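## Task

Place the red earphones in the lowest drawer of the small chest and the white earphones in its middle drawer; at the end all drawers must be closed and the chest must still stand upright.

## Robot and tools

Robot: two arms, left_arm and right_arm, each ending in a two-finger gripper with a wrist camera (cam_left_wrist, cam_right_wrist). Two fixed cameras, cam_high and cam_low, hang on a beam behind the arms. All images are 896x504.

Frames. Scene frame: origin at table-top height, halfway between the arms' nominal bases, a little behind the table's near edge; +x points out over the table, +z up, and left_arm sits on the +y side. Image left/right does not match arm names. The left_arm base is at about (-0.002, +0.311, +0.011) m and the right_arm base at about (+0.008, -0.270, +0.010) m, both nearly level and aligned with the scene axes. Each arm reports its hand pose, and takes its offsets, in its own base frame. In gripper terms, the fingers point along the gripper's +z and close along its y. end_effector_position marks the spot between the finger pads, roughly 1 cm short of the tips. Printed positions can be off by a few cm, more at long reach.

execute_actions(actions, cameras). actions is a list of actions; each action is a table of at most 15 rows, one row per 1/30 s step; if fewer rows are given, the last row is held to fill 15. Every row has exactly 14 numbers in [-1, 1]: left_arm dx, dy, dz, rx, ry, rz, opening, then right_arm in the same order, even when one arm is idle. The six pose numbers are an offset, in that arm's base axes, from the Hand target the arm had when the action began; each row counts from that same start, not from the row before. Scale: 1.0 = 0.6 m for dx/dy/dz and 180 degrees for the rotation vector rx/ry/rz, which turns the gripper about its Hand target point. Sending the same offset again moves the arm further. Six zeros re-request the current Hand target. opening is absolute: +1 fully open (0.094 m), -1 shut; 0 is a real half-open command, so always resend the opening you want. cameras: list of names, ["all"], or []; images come by default only when actions is empty. An empty actions list is also a status check.

move(target, speed, blend, opening_speed, grip_force, blocking, cameras). target is one 14-number row (same layout and scale as above) or a list of up to 15 such rows; every row is an offset from the Hand targets at the start of the move, not from the previous row. The gripper travels a straight line to it. speed: m/s, 0.002 to 2.9, default 0.25 (turn rate up to twice that in rad/s); one value or one per target. blend: corner rounding in m for lists, 0 = stop at each point. opening_speed: how fast the opening command ramps, per second on the -1..+1 scale, at least 0.2; use it to close gently. grip_force: newtons per pad, 10 to 50, one value or one per arm; it persists, and lower force closes slower. blocking=false returns after about 0.5 s while the move keeps running. Whole move capped at 10 s. The move does not avoid obstacles or the other arm. The result adds a move: line giving the ending (done, off_target, moving, held, fault) and limits (paced = pose was clipped, held = steps were withheld). done means at rest within 10 mm and 2 degrees.

wait(seconds 0 to 10) lets the scene run, holding commands. stop() brakes a running move. zoom_image(camera, region=[x0, y0, x1, y1]) magnifies part of that camera's latest image; region in pixels from the top-left, at most 504 by 504, and the camera must be in the newest images. finished_scene(scene) ends the current scene; give its number; it cannot be undone.

Result lines: end_effector_position (m) and end_effector_quat_wxyz per arm in base frame; Hand target (last commanded pose after clipping; next offsets start here); Tool commands (present gripper commands); grip_measured (opening on the -1..+1 scale, reads a little wide when empty and slightly narrower than a firmly held part); grip_effort_nm (gripper motor effort, negative closing, not a pad force); Joint positions (last value = opening in m); Joint velocities ("within noise" = at rest); joint torques; motor temperatures. Joint order: waist, shoulder, elbow, wrist pitch, wrist yaw, wrist roll.

Behaviour and cautions:
- Commanded orientation is limited each step to 40 degrees from the measured one. Arms sag and can stop short or tilt, especially far out; inspect pose after each move and correct with a further offset.
- An arm blocked by something keeps pushing; to relieve it, command a target back beyond the gripper's actual position.
- Faster moves lag, overshoot and hit harder. Approach drawers, handles and objects slowly; avoid shoving the chest over.
- Keep the grippers, wrist cameras and arms away from each other; the clearance check does not cover them, and a press between arms can fail the task. Do not close a gripper on the other arm's fingers.
- The bar under the bases, the plate behind it and the low rail can stand up to about 3 cm above the table and give no warning; stay clear. Route around an arm's own base rather than close past it.
- Release only once the part is at rest and low; never let anything fall off the table. Loose objects may be nudged by outside pushes, so recheck.
- Long reach, heavy loads and unreachable targets heat motors: MOTOR HOT appears at 75 °C, at 90 °C the arm folds and idles, at 100 °C it goes limp.

Each tool is called after "Call:" as name(argument=value, ...) on one line, values as JSON.

## Session

Call:
execute_actions(actions=[])

Scene clock: 0.00 s.
left_arm: end_effector_position=(+0.3963, -0.0049, +0.0842) grip_measured=+1.000 grip_effort_nm=n/a end_effector_quat_wxyz=(+0.575, -0.009, +0.816, +0.055) | right_arm: end_effector_position=(+0.4028, -0.0280, +0.0977) grip_measured=+1.000 grip_effort_nm=n/a end_effector_quat_wxyz=(+0.583, +0.086, +0.807, -0.034)
Joint positions: left_arm=[-0.095 1.591 0.365 0.879 -0.19 0.016 0.094] | right_arm=[-0.004 1.559 0.4 0.831 0.152 0.099 0.094]
Joint velocities: within noise
Joint torques (N m): no reading
Motor temperatures (°C): left_arm=[24 26 34 31 26 29 26] | right_arm=[25 33 32 32 28 26 25]
Heat: left arm: 34 °C; right arm: 33 °C.
Hand target: left_arm +0.4000, -0.0062, +0.0931; +0.586, -0.010, +0.809, +0.053 | right_arm +0.4065, -0.0286, +0.1073; +0.594, +0.087, +0.799, -0.034
Tool commands: left_gripper/opening=+1.0 right_gripper/opening=+1.0

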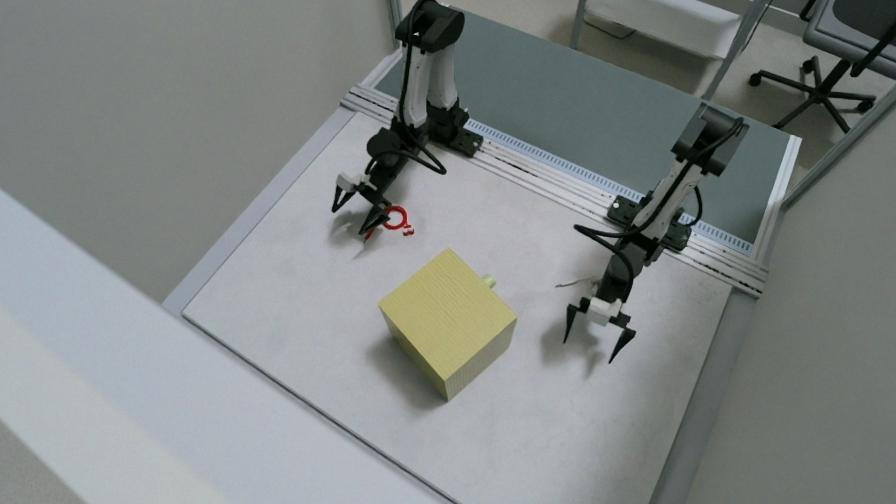

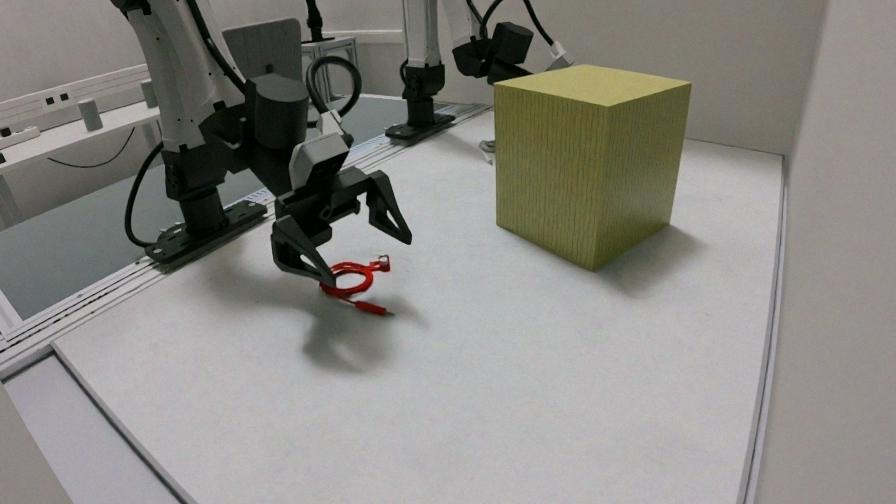

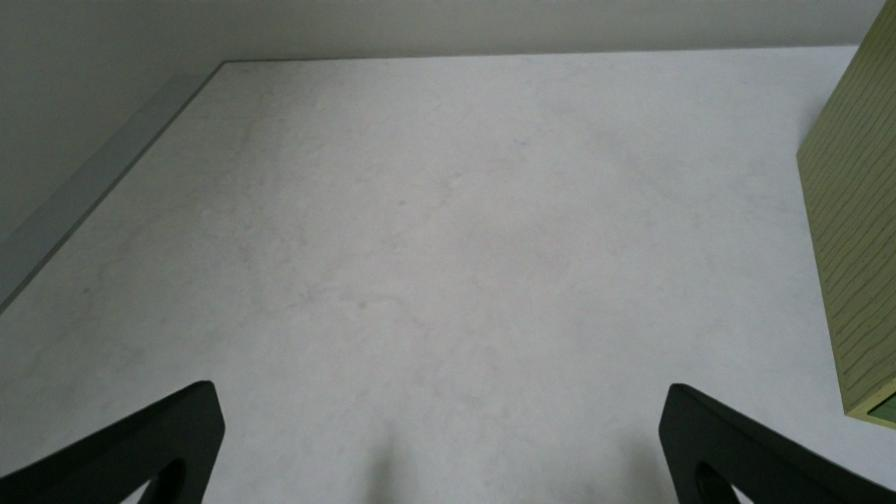

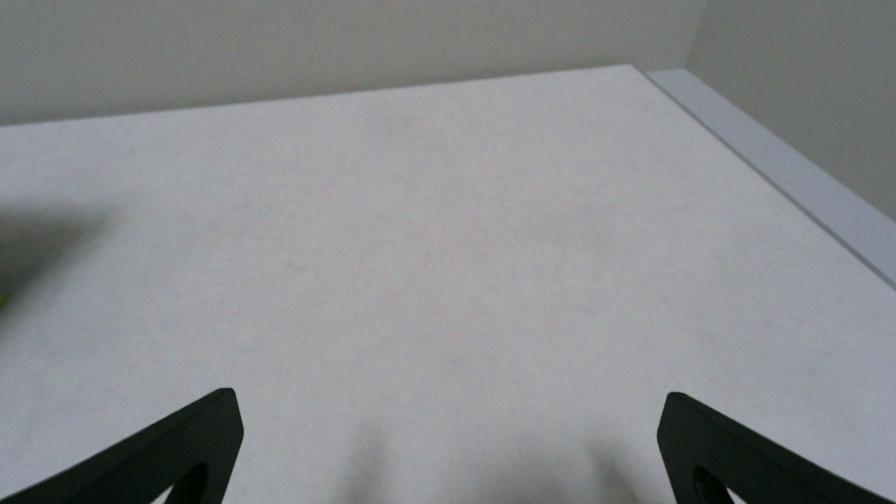

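Call:
zoom_image(camera="cam_high", region=[310, 180, 670, 420])

Call:
zoom_image(camera="cam_low", region=[240, 60, 720, 340])

Scaled by 1.400 from the camera's 896x504 image, which has a finer 1280x720 frame.

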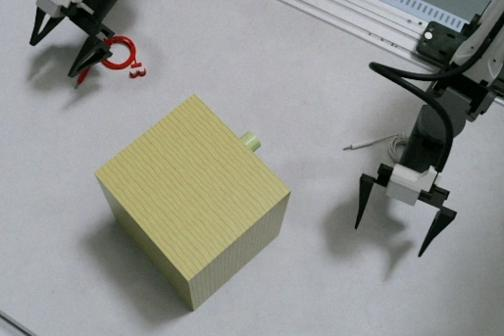

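Scaled by 1.050 from the camera's 896x504 image, which has a finer 1280x720 frame.

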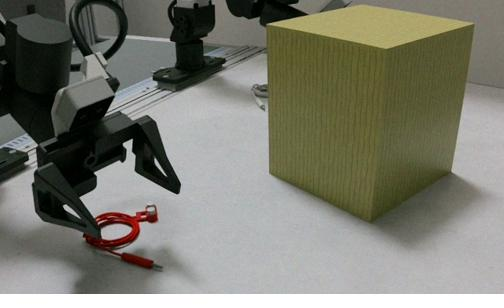

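Call:
move(target=[[-0.1, -0.0397, 0.1782, -0.01, 0.02, -0.05, 1.0, -0.1, 0.024, 0.12, 0.0034, 0.12, 0.03, 1.0], [-0.1383, -0.3197, 0.1782, -0.0204, 0.0408, -0.1013, 1.0, -0.1942, 0.0477, 0.1878, 0.0067, 0.2396, 0.0606, 1.0]], blend=[0.03, 0], speed=0.3, cameras=["all"])

Scene clock: 196.07 s.
left_arm: end_effector_position=(+0.3121, -0.1926, +0.1839) grip_measured=+1.000 grip_effort_nm=0.01 end_effector_quat_wxyz=(+0.520, +0.114, +0.845, -0.057) | right_arm: end_effector_position=(+0.2847, -0.0031, +0.2093) grip_measured=+1.000 grip_effort_nm=0.01 end_effector_quat_wxyz=(+0.245, +0.008, +0.969, -0.005)
Joint positions: left_arm=[-0.765 1.158 0.697 -0.07 -0.46 -0.23 0.094] | right_arm=[-0.004 1.198 1.231 -1.108 0.011 0.01 0.094]
Joint torques (N m): left_arm=[-0.23 -2.69 11.15 2 -0.18 0.06] | right_arm=[0.27 -2.19 9.28 1.32 0.03 -0.15]
Motor temperatures (°C): left_arm=[24 29 36 44 25 28 25] | right_arm=[25 35 39 49 27 26 25]
Heat: left arm: 44 °C; right arm: 49 °C.
Hand target: left_arm +0.3170, -0.1980, +0.1998; +0.533, +0.103, +0.837, -0.066 | right_arm +0.2900, +0.0000, +0.2201; +0.259, +0.000, +0.966, +0.000
Off the commanded pose: left_arm 0.018 m, 2 deg | right_arm 0.012 m, 2 deg.
move: off_target (left_arm, right_arm)

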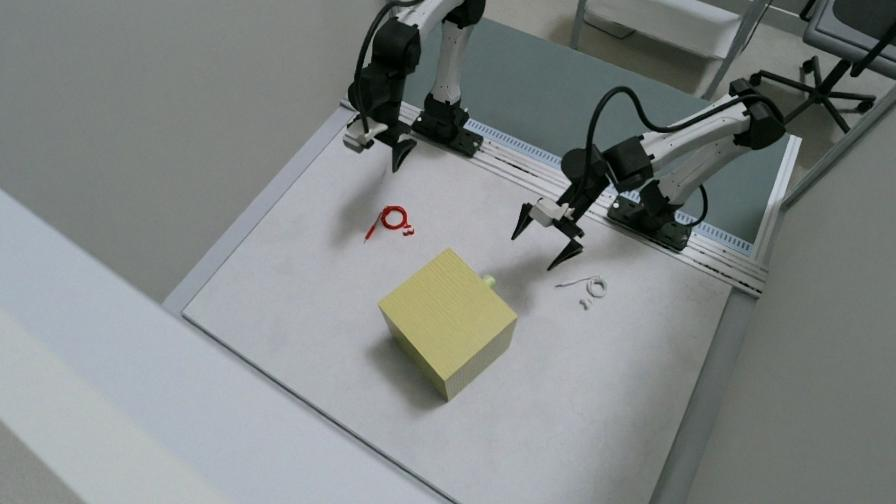

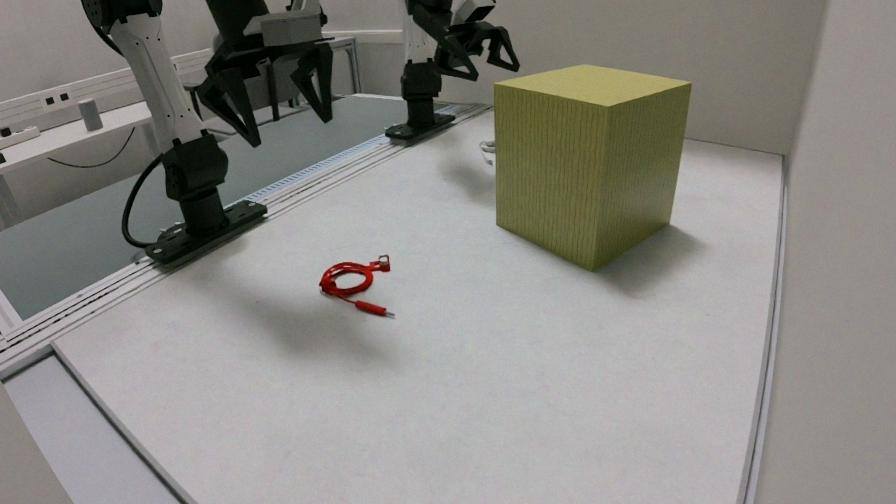

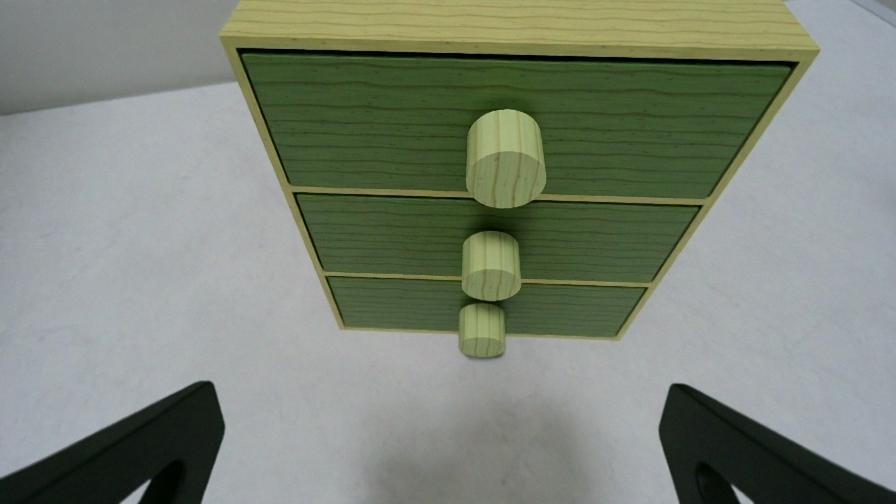

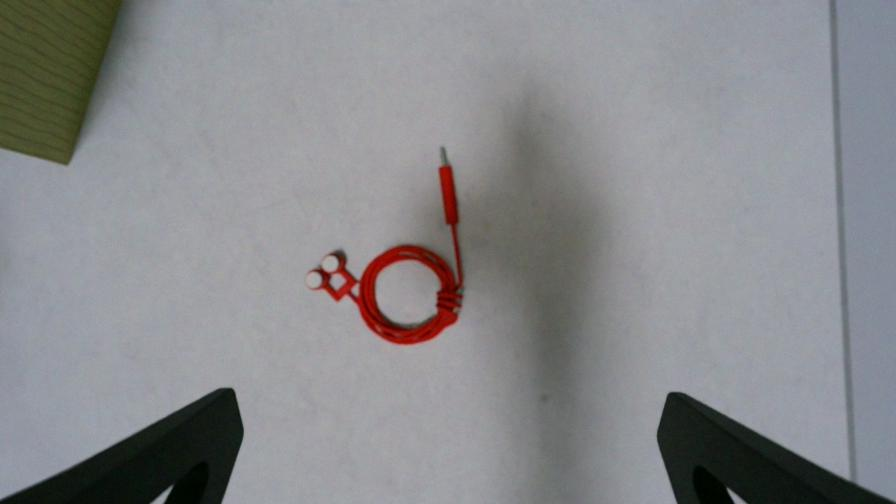

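Call:
zoom_image(camera="cam_right_wrist", region=[280, 130, 500, 360])

Call:
zoom_image(camera="cam_high", region=[520, 240, 640, 330])

Scaled by 2.191 from the camera's 896x504 image, which has a finer 1280x720 frame.

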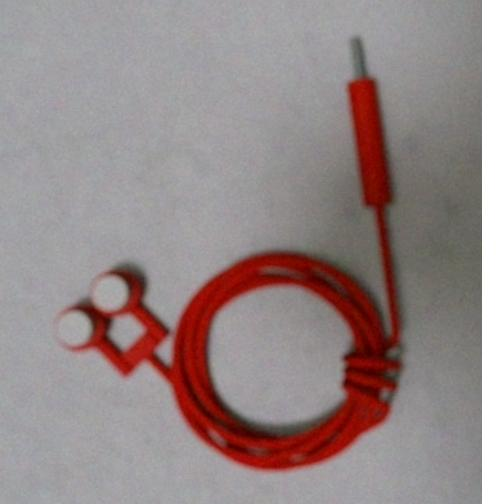

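Scaled by 4.200 from the camera's 896x504 image, which has a finer 1280x720 frame.

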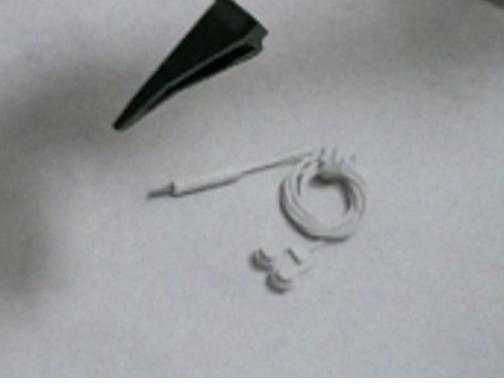

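Call:
move(target=[0.0447, -0.041, -0.268, -0.01036, -0.0375, -0.01607, 0.3, 0.0117, -0.005, -0.1485, 0, -0.0556, 0, -0.15], speed=0.25, cameras=["all"])

Scene clock: 455.23 s.
left_arm: end_effector_position=(+0.3413, -0.2199, +0.0331) grip_measured=+0.303 grip_effort_nm=-0.14 end_effector_quat_wxyz=(+0.571, +0.120, +0.809, -0.077) | right_arm: end_effector_position=(+0.2937, -0.0027, +0.1276) grip_measured=-0.148 grip_effort_nm=-0.08 end_effector_quat_wxyz=(+0.330, +0.003, +0.944, -0.002)
Joint positions: left_arm=[-0.759 1.928 0.409 1.136 -0.448 -0.159 0.061] | right_arm=[-0.009 1.046 0.724 -0.576 0.001 -0.003 0.04]
Joint torques (N m): left_arm=[0.69 -5.45 3.71 2.43 0.13 0.22] | right_arm=[-0.77 -2.41 6.48 1.94 0.01 -0.13]
Motor temperatures (°C): left_arm=[24 25 48 50 25 28 24] | right_arm=[24 31 53 38 26 26 25]
Heat: left arm: 50 °C; right arm: 53 °C.
Hand target: left_arm +0.3438, -0.2227, +0.0392; +0.581, +0.120, +0.800, -0.087 | right_arm +0.2970, -0.0031, +0.1308; +0.342, +0.000, +0.940, +0.000
Off the commanded pose: left_arm 0.007 m, 2 deg | right_arm 0.005 m, 2 deg.
move: done

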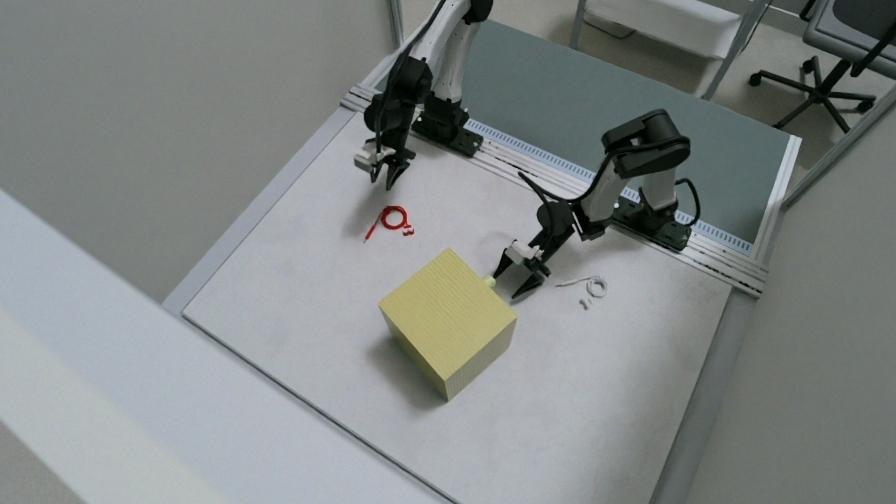

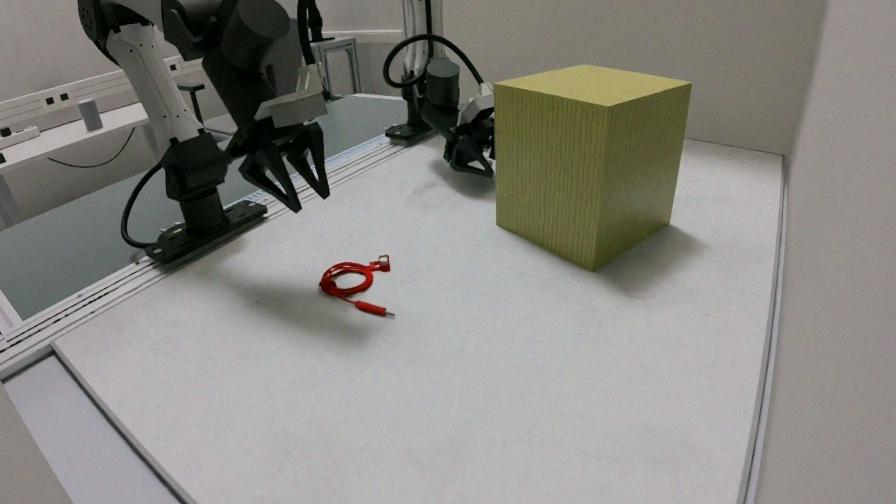

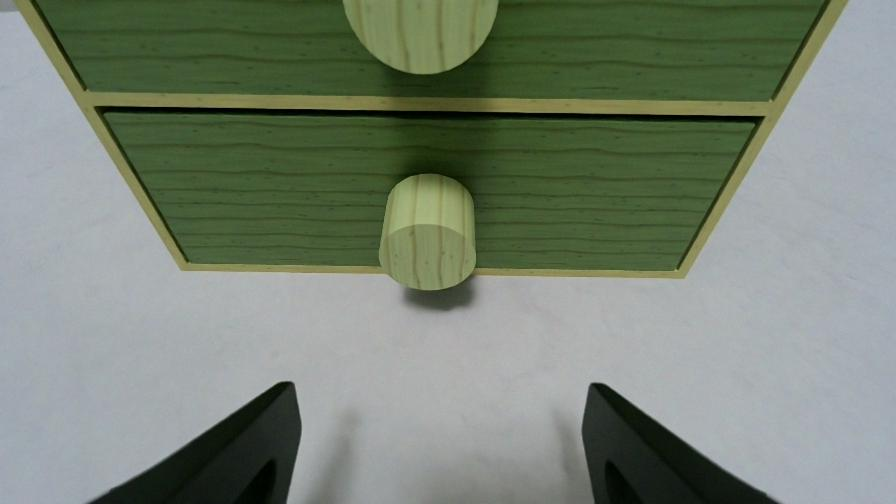

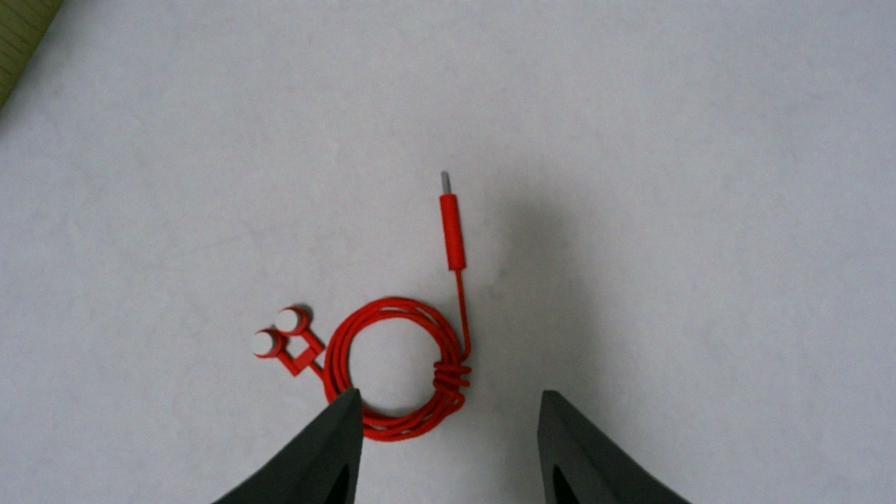

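Call:
move(target=[[0.0245, 0.0003, -0.0107, -0.0083, -0.0265, -0.0072, 0.3, -0.0098, -0.0062, -0.1547, 0, 0, 0, -0.15], [0.096, -0.0222, -0.0107, -0.0083, -0.0265, -0.0072, 0.3, -0.0098, -0.0062, -0.2127, 0, 0, 0, -0.15]], speed=[0.25, 0.07], blend=[0.01, 0], cameras=["all"])

Scene clock: 489.40 s.
left_arm: end_effector_position=(+0.3967, -0.2311, +0.0272) grip_measured=+0.303 grip_effort_nm=-0.13 end_effector_quat_wxyz=(+0.607, +0.122, +0.780, -0.091) | right_arm: end_effector_position=(+0.2961, -0.0064, +0.0101) grip_measured=-0.149 grip_effort_nm=-0.07 end_effector_quat_wxyz=(+0.352, +0.003, +0.936, -0.001)
Joint positions: left_arm=[-0.653 2.151 0.584 1.302 -0.338 -0.083 0.061] | right_arm=[-0.031 1.29 0.308 0.131 -0.016 -0.019 0.04]
Joint torques (N m): left_arm=[0.57 -6.65 5.04 2.24 0.17 0.19] | right_arm=[-0.65 -1.69 4.77 1.71 0.07 -0.19]
Motor temperatures (°C): left_arm=[23 27 42 54 25 28 24] | right_arm=[24 31 47 39 26 26 25]
Heat: left arm: 54 °C; right arm: 47 °C.
Hand target: left_arm +0.4014, -0.2360, +0.0328; +0.615, +0.125, +0.773, -0.099 | right_arm +0.2911, -0.0067, +0.0032; +0.342, +0.000, +0.940, +0.000
Off the commanded pose: left_arm 0.009 m, 2 deg | right_arm 0.008 m, 1 deg.
move: done

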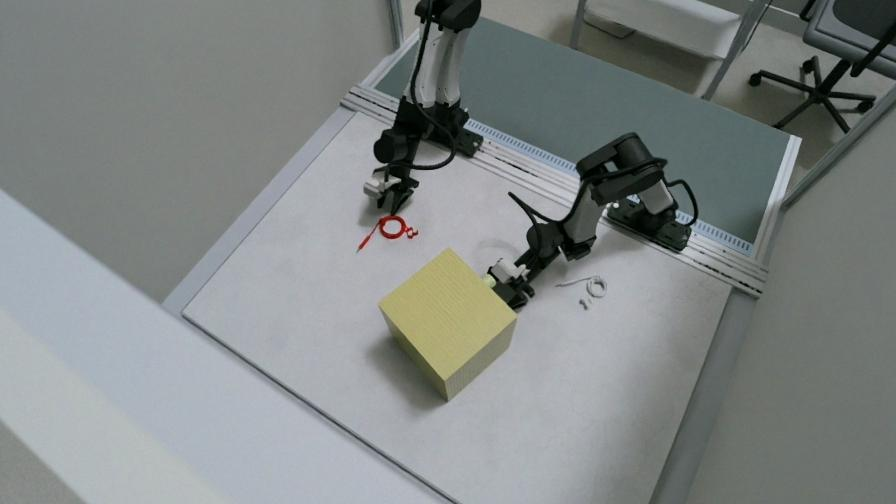

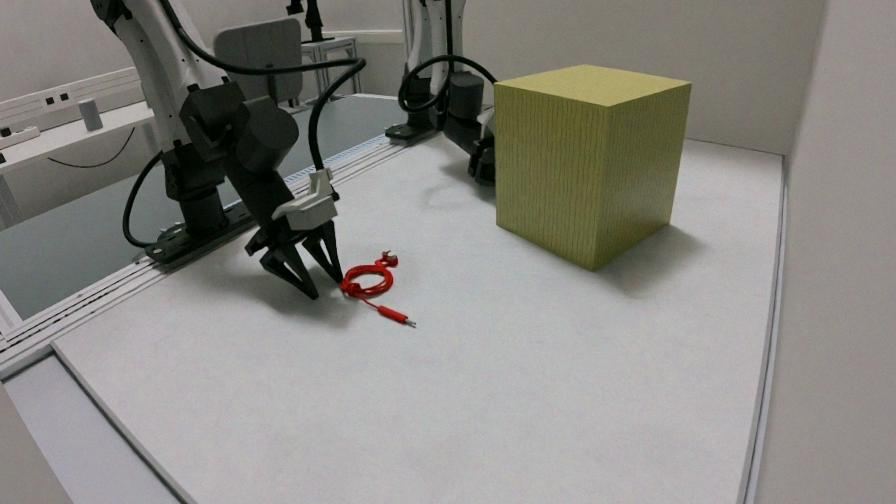

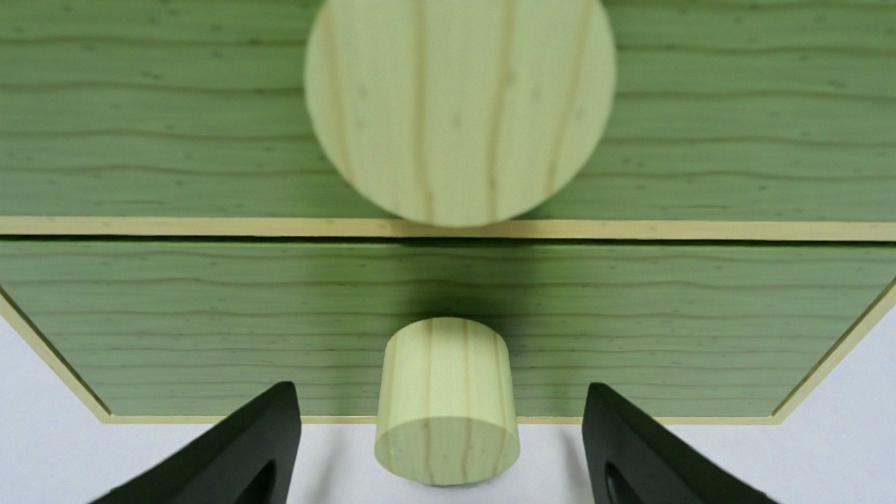

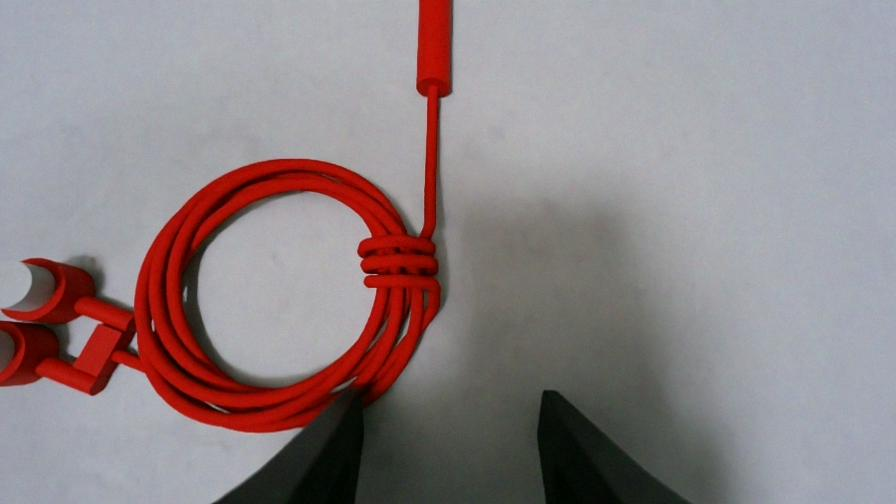

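Call:
move(target=[[0, 0, 0, 0, 0, 0, -0.62, 0, 0, 0.0667, 0, 0, 0, -0.15], [0, 0, 0, 0, 0, 0, -0.62, 0.0627, 0.0182, 0.0667, 0, 0, 0, -0.15]], speed=[0.12, 0.15], blend=[0.01, 0], grip_force=[45, 40], cameras=["cam_left_wrist", "cam_right_wrist"])

Scene clock: 517.60 s.
left_arm: end_effector_position=(+0.3966, -0.2315, +0.0272) grip_measured=-0.403 grip_effort_nm=-0.93 end_effector_quat_wxyz=(+0.607, +0.123, +0.780, -0.092) | right_arm: end_effector_position=(+0.3137, +0.0037, +0.0308) grip_measured=-0.149 grip_effort_nm=-0.07 end_effector_quat_wxyz=(+0.319, -0.004, +0.948, +0.002)
Joint positions: left_arm=[-0.653 2.151 0.584 1.302 -0.335 -0.083 0.028] | right_arm=[0.013 1.321 0.488 -0.089 0.002 0.004 0.04]
Joint torques (N m): left_arm=[0.62 -6.71 5.01 2.23 0.15 0.19] | right_arm=[0.39 -2.77 8.32 1.82 0.24 0.11]
Heat: left arm: 52 °C; right arm: 46 °C.
Hand target: left_arm +0.4014, -0.2360, +0.0328; +0.615, +0.125, +0.773, -0.099 | right_arm +0.3287, +0.0042, +0.0432; +0.342, +0.000, +0.940, +0.000
Off the commanded pose: left_arm 0.009 m, 1 deg | right_arm 0.019 m, 3 deg.
grip_force (N): 45, 40
move: off_target (right_arm); blend cut to 0 m at target 1
Images, in order (width x height): cam_left_wrist 896x504, cam_right_wrist 896x504.

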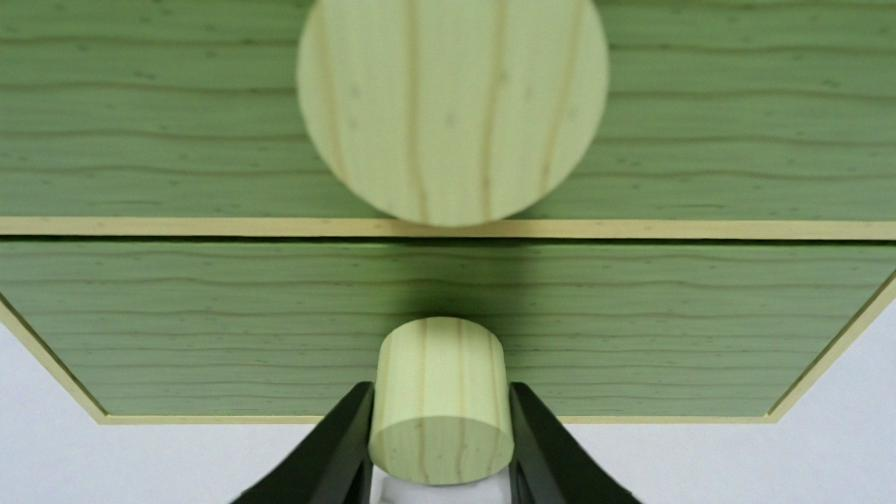

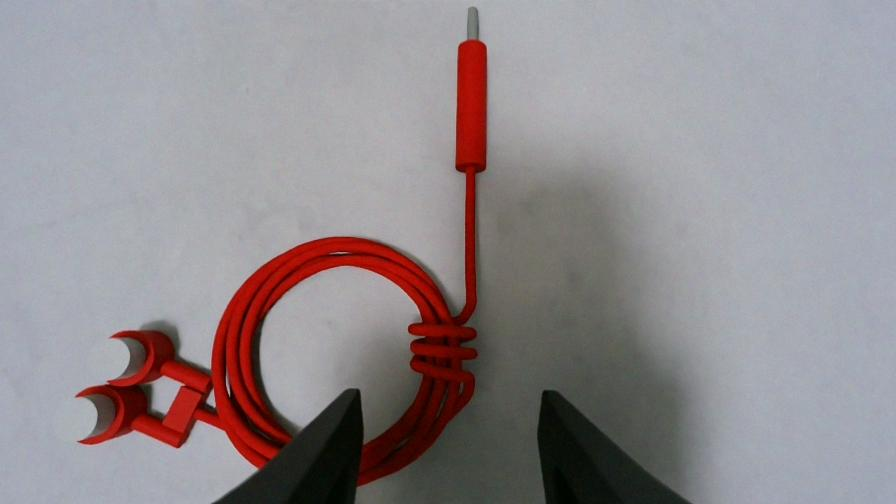

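Call:
move(target=[-0.1908, 0.0598, 0, 0.0332, 0.106, 0, -0.62, 0.01, 0, -0.0417, 0, 0, 0, -0.15], speed=0.12, cameras=["all"])

Scene clock: 538.73 s.
left_arm: end_effector_position=(+0.2882, -0.1961, +0.0269) grip_measured=-0.403 grip_effort_nm=-0.93 end_effector_quat_wxyz=(+0.467, +0.139, +0.871, -0.068) | right_arm: end_effector_position=(+0.3337, +0.0038, +0.0191) grip_measured=-0.149 grip_effort_nm=-0.07 end_effector_quat_wxyz=(+0.337, -0.003, +0.941, +0.002)
Joint positions: left_arm=[-0.795 1.55 0.331 0.571 -0.404 -0.275 0.028] | right_arm=[0.013 1.438 0.488 0.067 0.003 0.005 0.04]
Joint torques (N m): left_arm=[-0.55 -5.81 5.16 1.81 -0.03 0.04] | right_arm=[0.29 -3 4.94 1.93 0.26 0.06]
Heat: left arm: 51 °C; right arm: 47 °C.
Hand target: left_arm +0.2869, -0.2001, +0.0327; +0.471, +0.138, +0.868, -0.078 | right_arm +0.3347, +0.0042, +0.0182; +0.342, +0.000, +0.940, +0.000
Off the commanded pose: left_arm 0.007 m, 1 deg | right_arm 0.001 m, 1 deg.
grip_force (N): 45, 40
move: done

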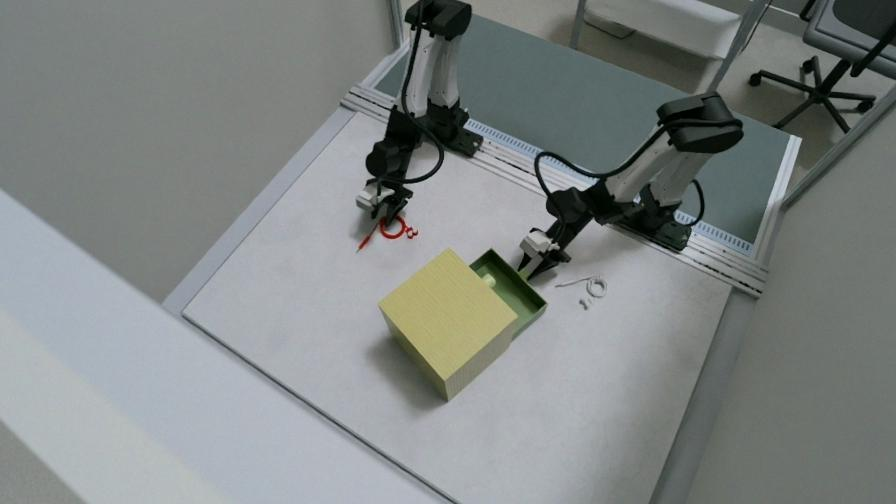

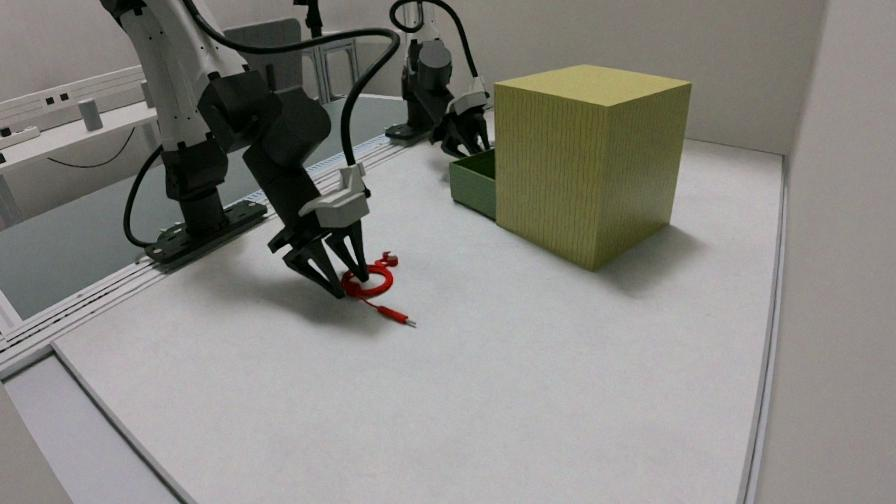

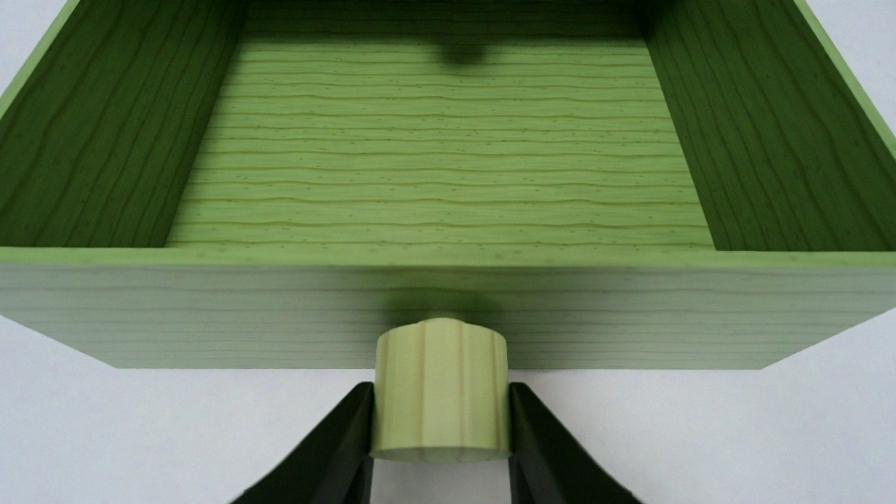

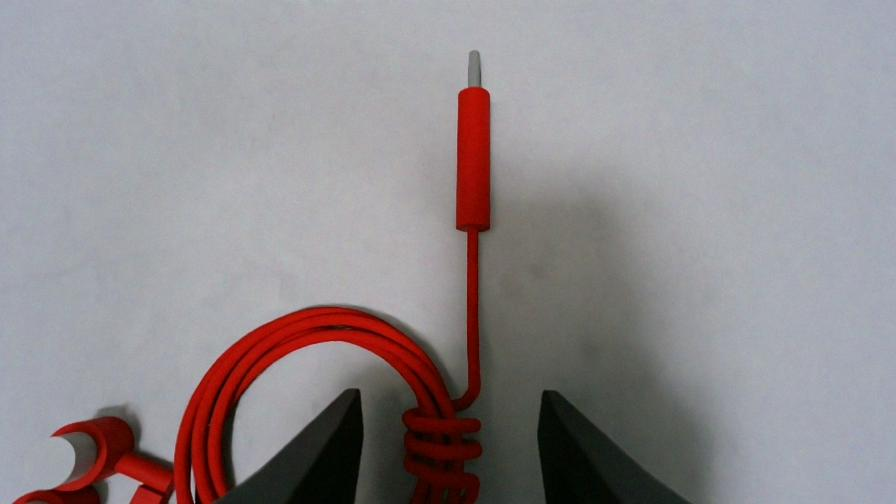

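Call:
move(target=[[-0.0238, 0.0075, 0, 0.009, 0.029, 0, -0.62, -0.0242, 0.0008, 0, 0, 0, 0, -0.15], [-0.0477, 0.015, 0, 0.0183, 0.0583, 0, -0.62, -0.0242, 0.0008, -0.037, 0, 0, 0, -0.15]], speed=0.07, blend=[0.005, 0], cameras=["all"])

Scene clock: 567.33 s.
left_arm: end_effector_position=(+0.2552, -0.1827, +0.0219) grip_measured=-0.403 grip_effort_nm=-0.92 end_effector_quat_wxyz=(+0.378, +0.147, +0.912, -0.053) | right_arm: end_effector_position=(+0.3312, +0.0042, +0.0099) grip_measured=-0.149 grip_effort_nm=-0.07 end_effector_quat_wxyz=(+0.367, -0.001, +0.930, +0.002)
Joint positions: left_arm=[-0.817 1.37 0.384 0.129 -0.358 -0.362 0.028] | right_arm=[0.015 1.458 0.396 0.241 0.005 0.011 0.04]
Joint torques (N m): left_arm=[-0.42 -4.62 8.49 1.48 -0.03 0.03] | right_arm=[0.44 -2.07 4.11 1.51 0.29 0.04]
Motor temperatures (°C): left_arm=[23 28 39 48 25 28 26] | right_arm=[24 31 45 42 26 26 25]
Heat: left arm: 48 °C; right arm: 45 °C.
Hand target: left_arm +0.2584, -0.1911, +0.0327; +0.385, +0.144, +0.909, -0.065 | right_arm +0.3203, +0.0047, -0.0039; +0.342, +0.000, +0.940, +0.000
Off the commanded pose: left_arm 0.014 m, 2 deg | right_arm 0.018 m, 3 deg.
grip_force (N): 45, 40
move: off_target (left_arm, right_arm)

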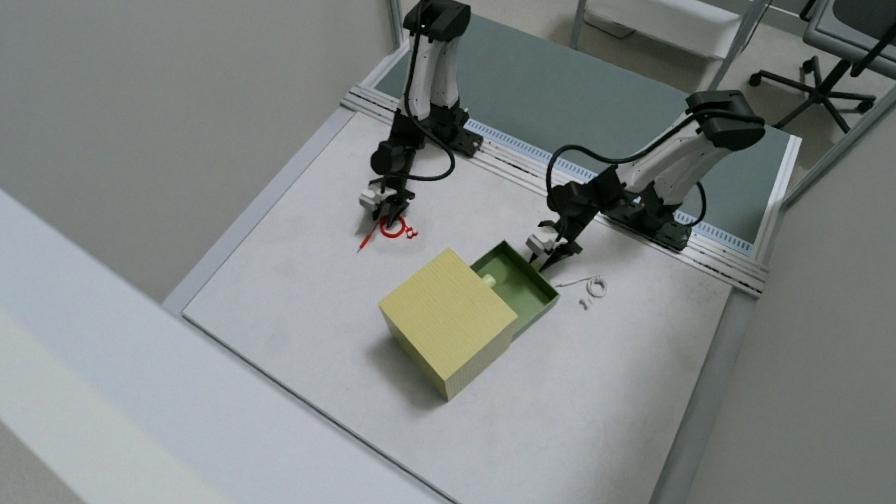

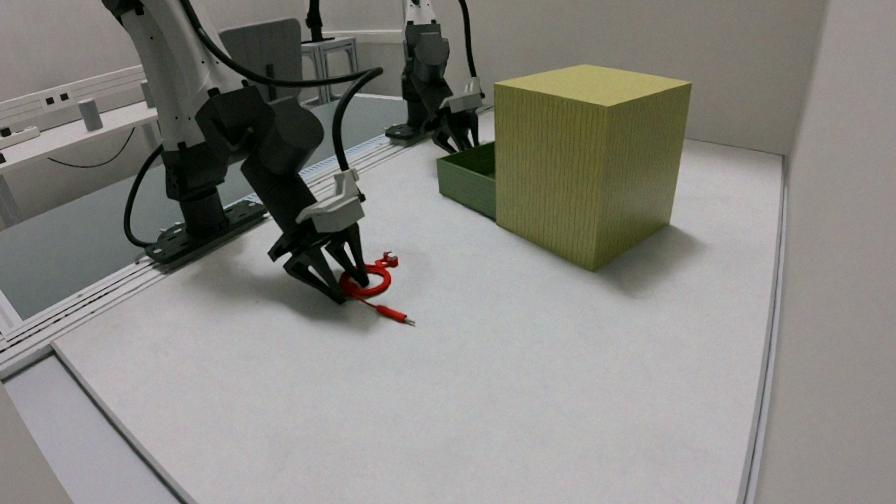

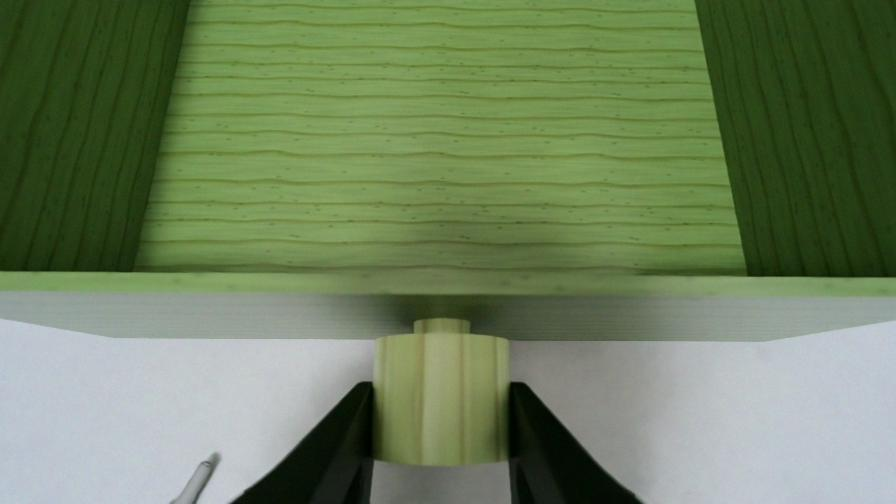

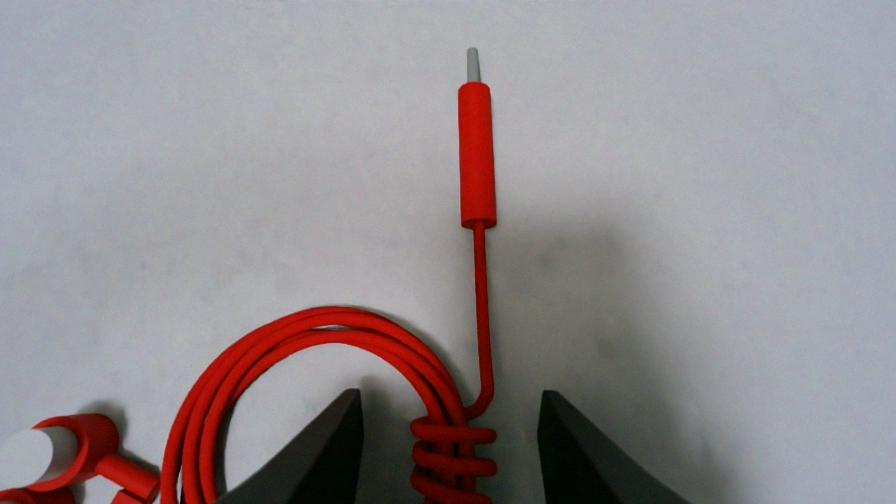

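Call:
move(target=[[0, 0, 0, 0, 0, 0, 0.2, 0, 0, 0.0648, 0, 0, 0, -0.15], [0, 0, 0.1667, 0, 0, 0, 0.2, -0.0155, 0, 0.0648, 0, 0, 0, -0.15], [-0.0307, 0.3185, 0.3622, 0.0163, 0.0876, 0.1, 0.2, -0.0155, 0, 0.0248, 0, 0, 0, -0.15]], speed=[0.1, 0.2, 0.25], blend=[0, 0.01, 0], cameras=["all"])

Scene clock: 595.17 s.
left_arm: end_effector_position=(+0.2385, +0.0002, +0.2408) grip_measured=+0.197 grip_effort_nm=0.15 end_effector_quat_wxyz=(+0.250, -0.003, +0.968, +0.003) | right_arm: end_effector_position=(+0.3090, +0.0038, +0.0107) grip_measured=-0.149 grip_effort_nm=-0.07 end_effector_quat_wxyz=(+0.336, -0.001, +0.942, +0.002)
Joint positions: left_arm=[-0.006 1.068 1.292 -1.289 -0.01 -0.011 0.056] | right_arm=[0.015 1.36 0.385 0.089 0.006 0.011 0.04]
Joint torques (N m): left_arm=[0.95 -1.4 9.28 1.28 0.21 0.22] | right_arm=[0.64 -2.65 5.04 1.88 0.26 0.02]
Heat: left arm: 47 °C; right arm: 44 °C.
Hand target: left_arm +0.2399, +0.0000, +0.2500; +0.259, +0.000, +0.966, +0.000 | right_arm +0.3109, +0.0047, +0.0110; +0.342, +0.000, +0.940, +0.000
Off the commanded pose: left_arm 0.009 m, 1 deg | right_arm 0.002 m, 1 deg.
grip_force (N): 45, 40
move: done

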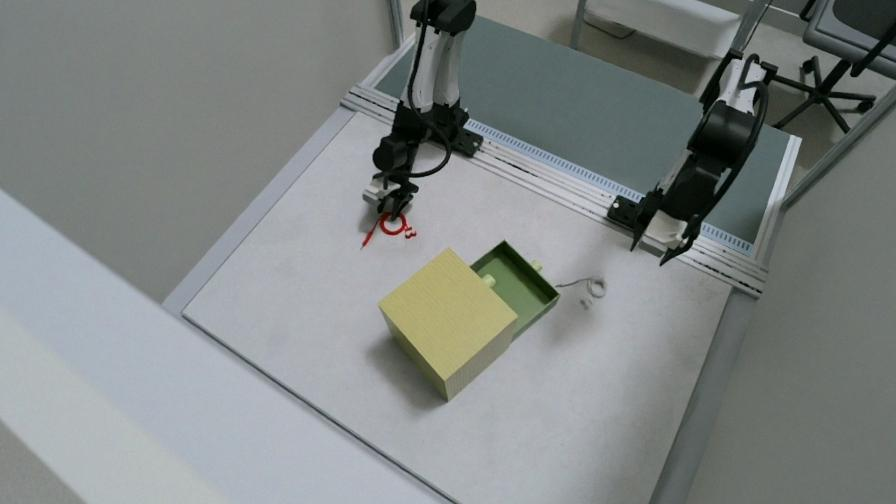

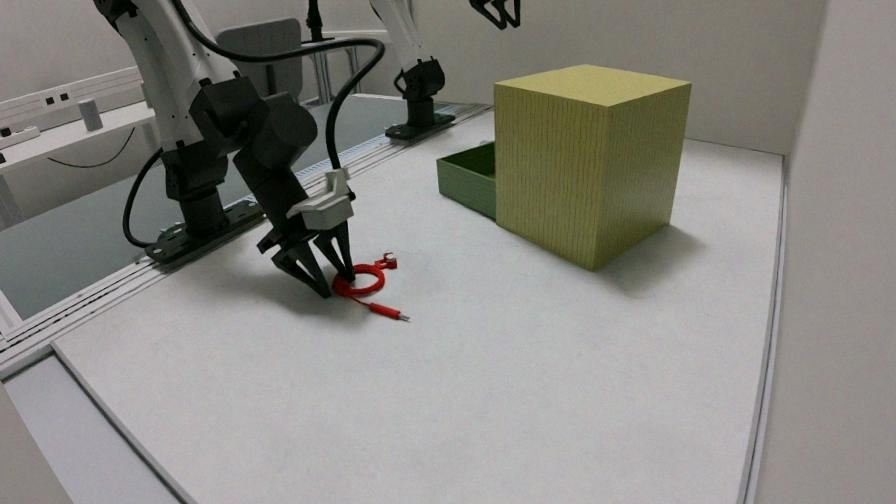

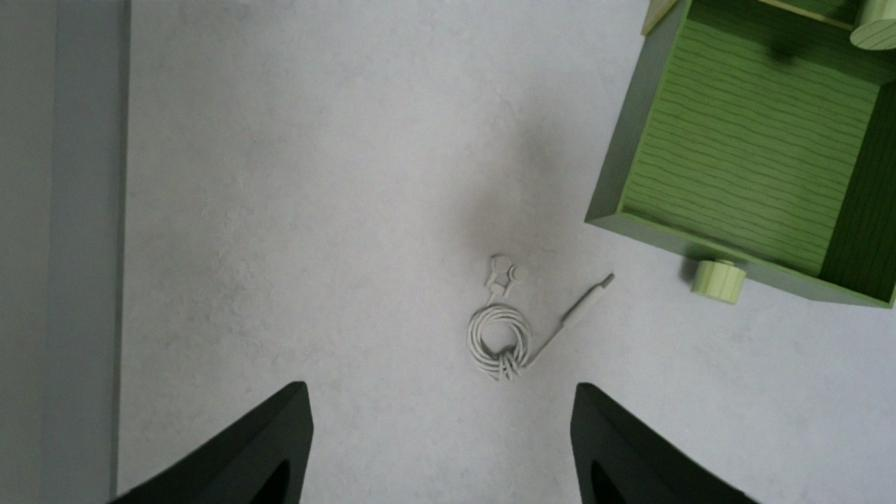

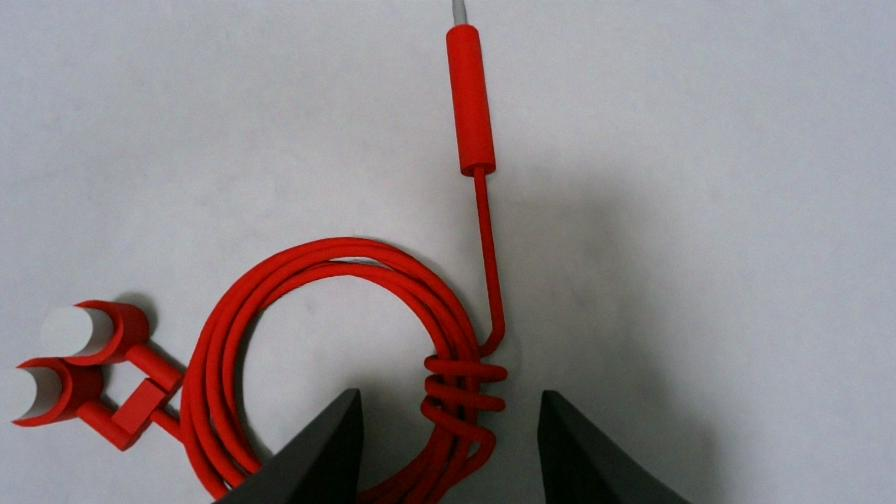

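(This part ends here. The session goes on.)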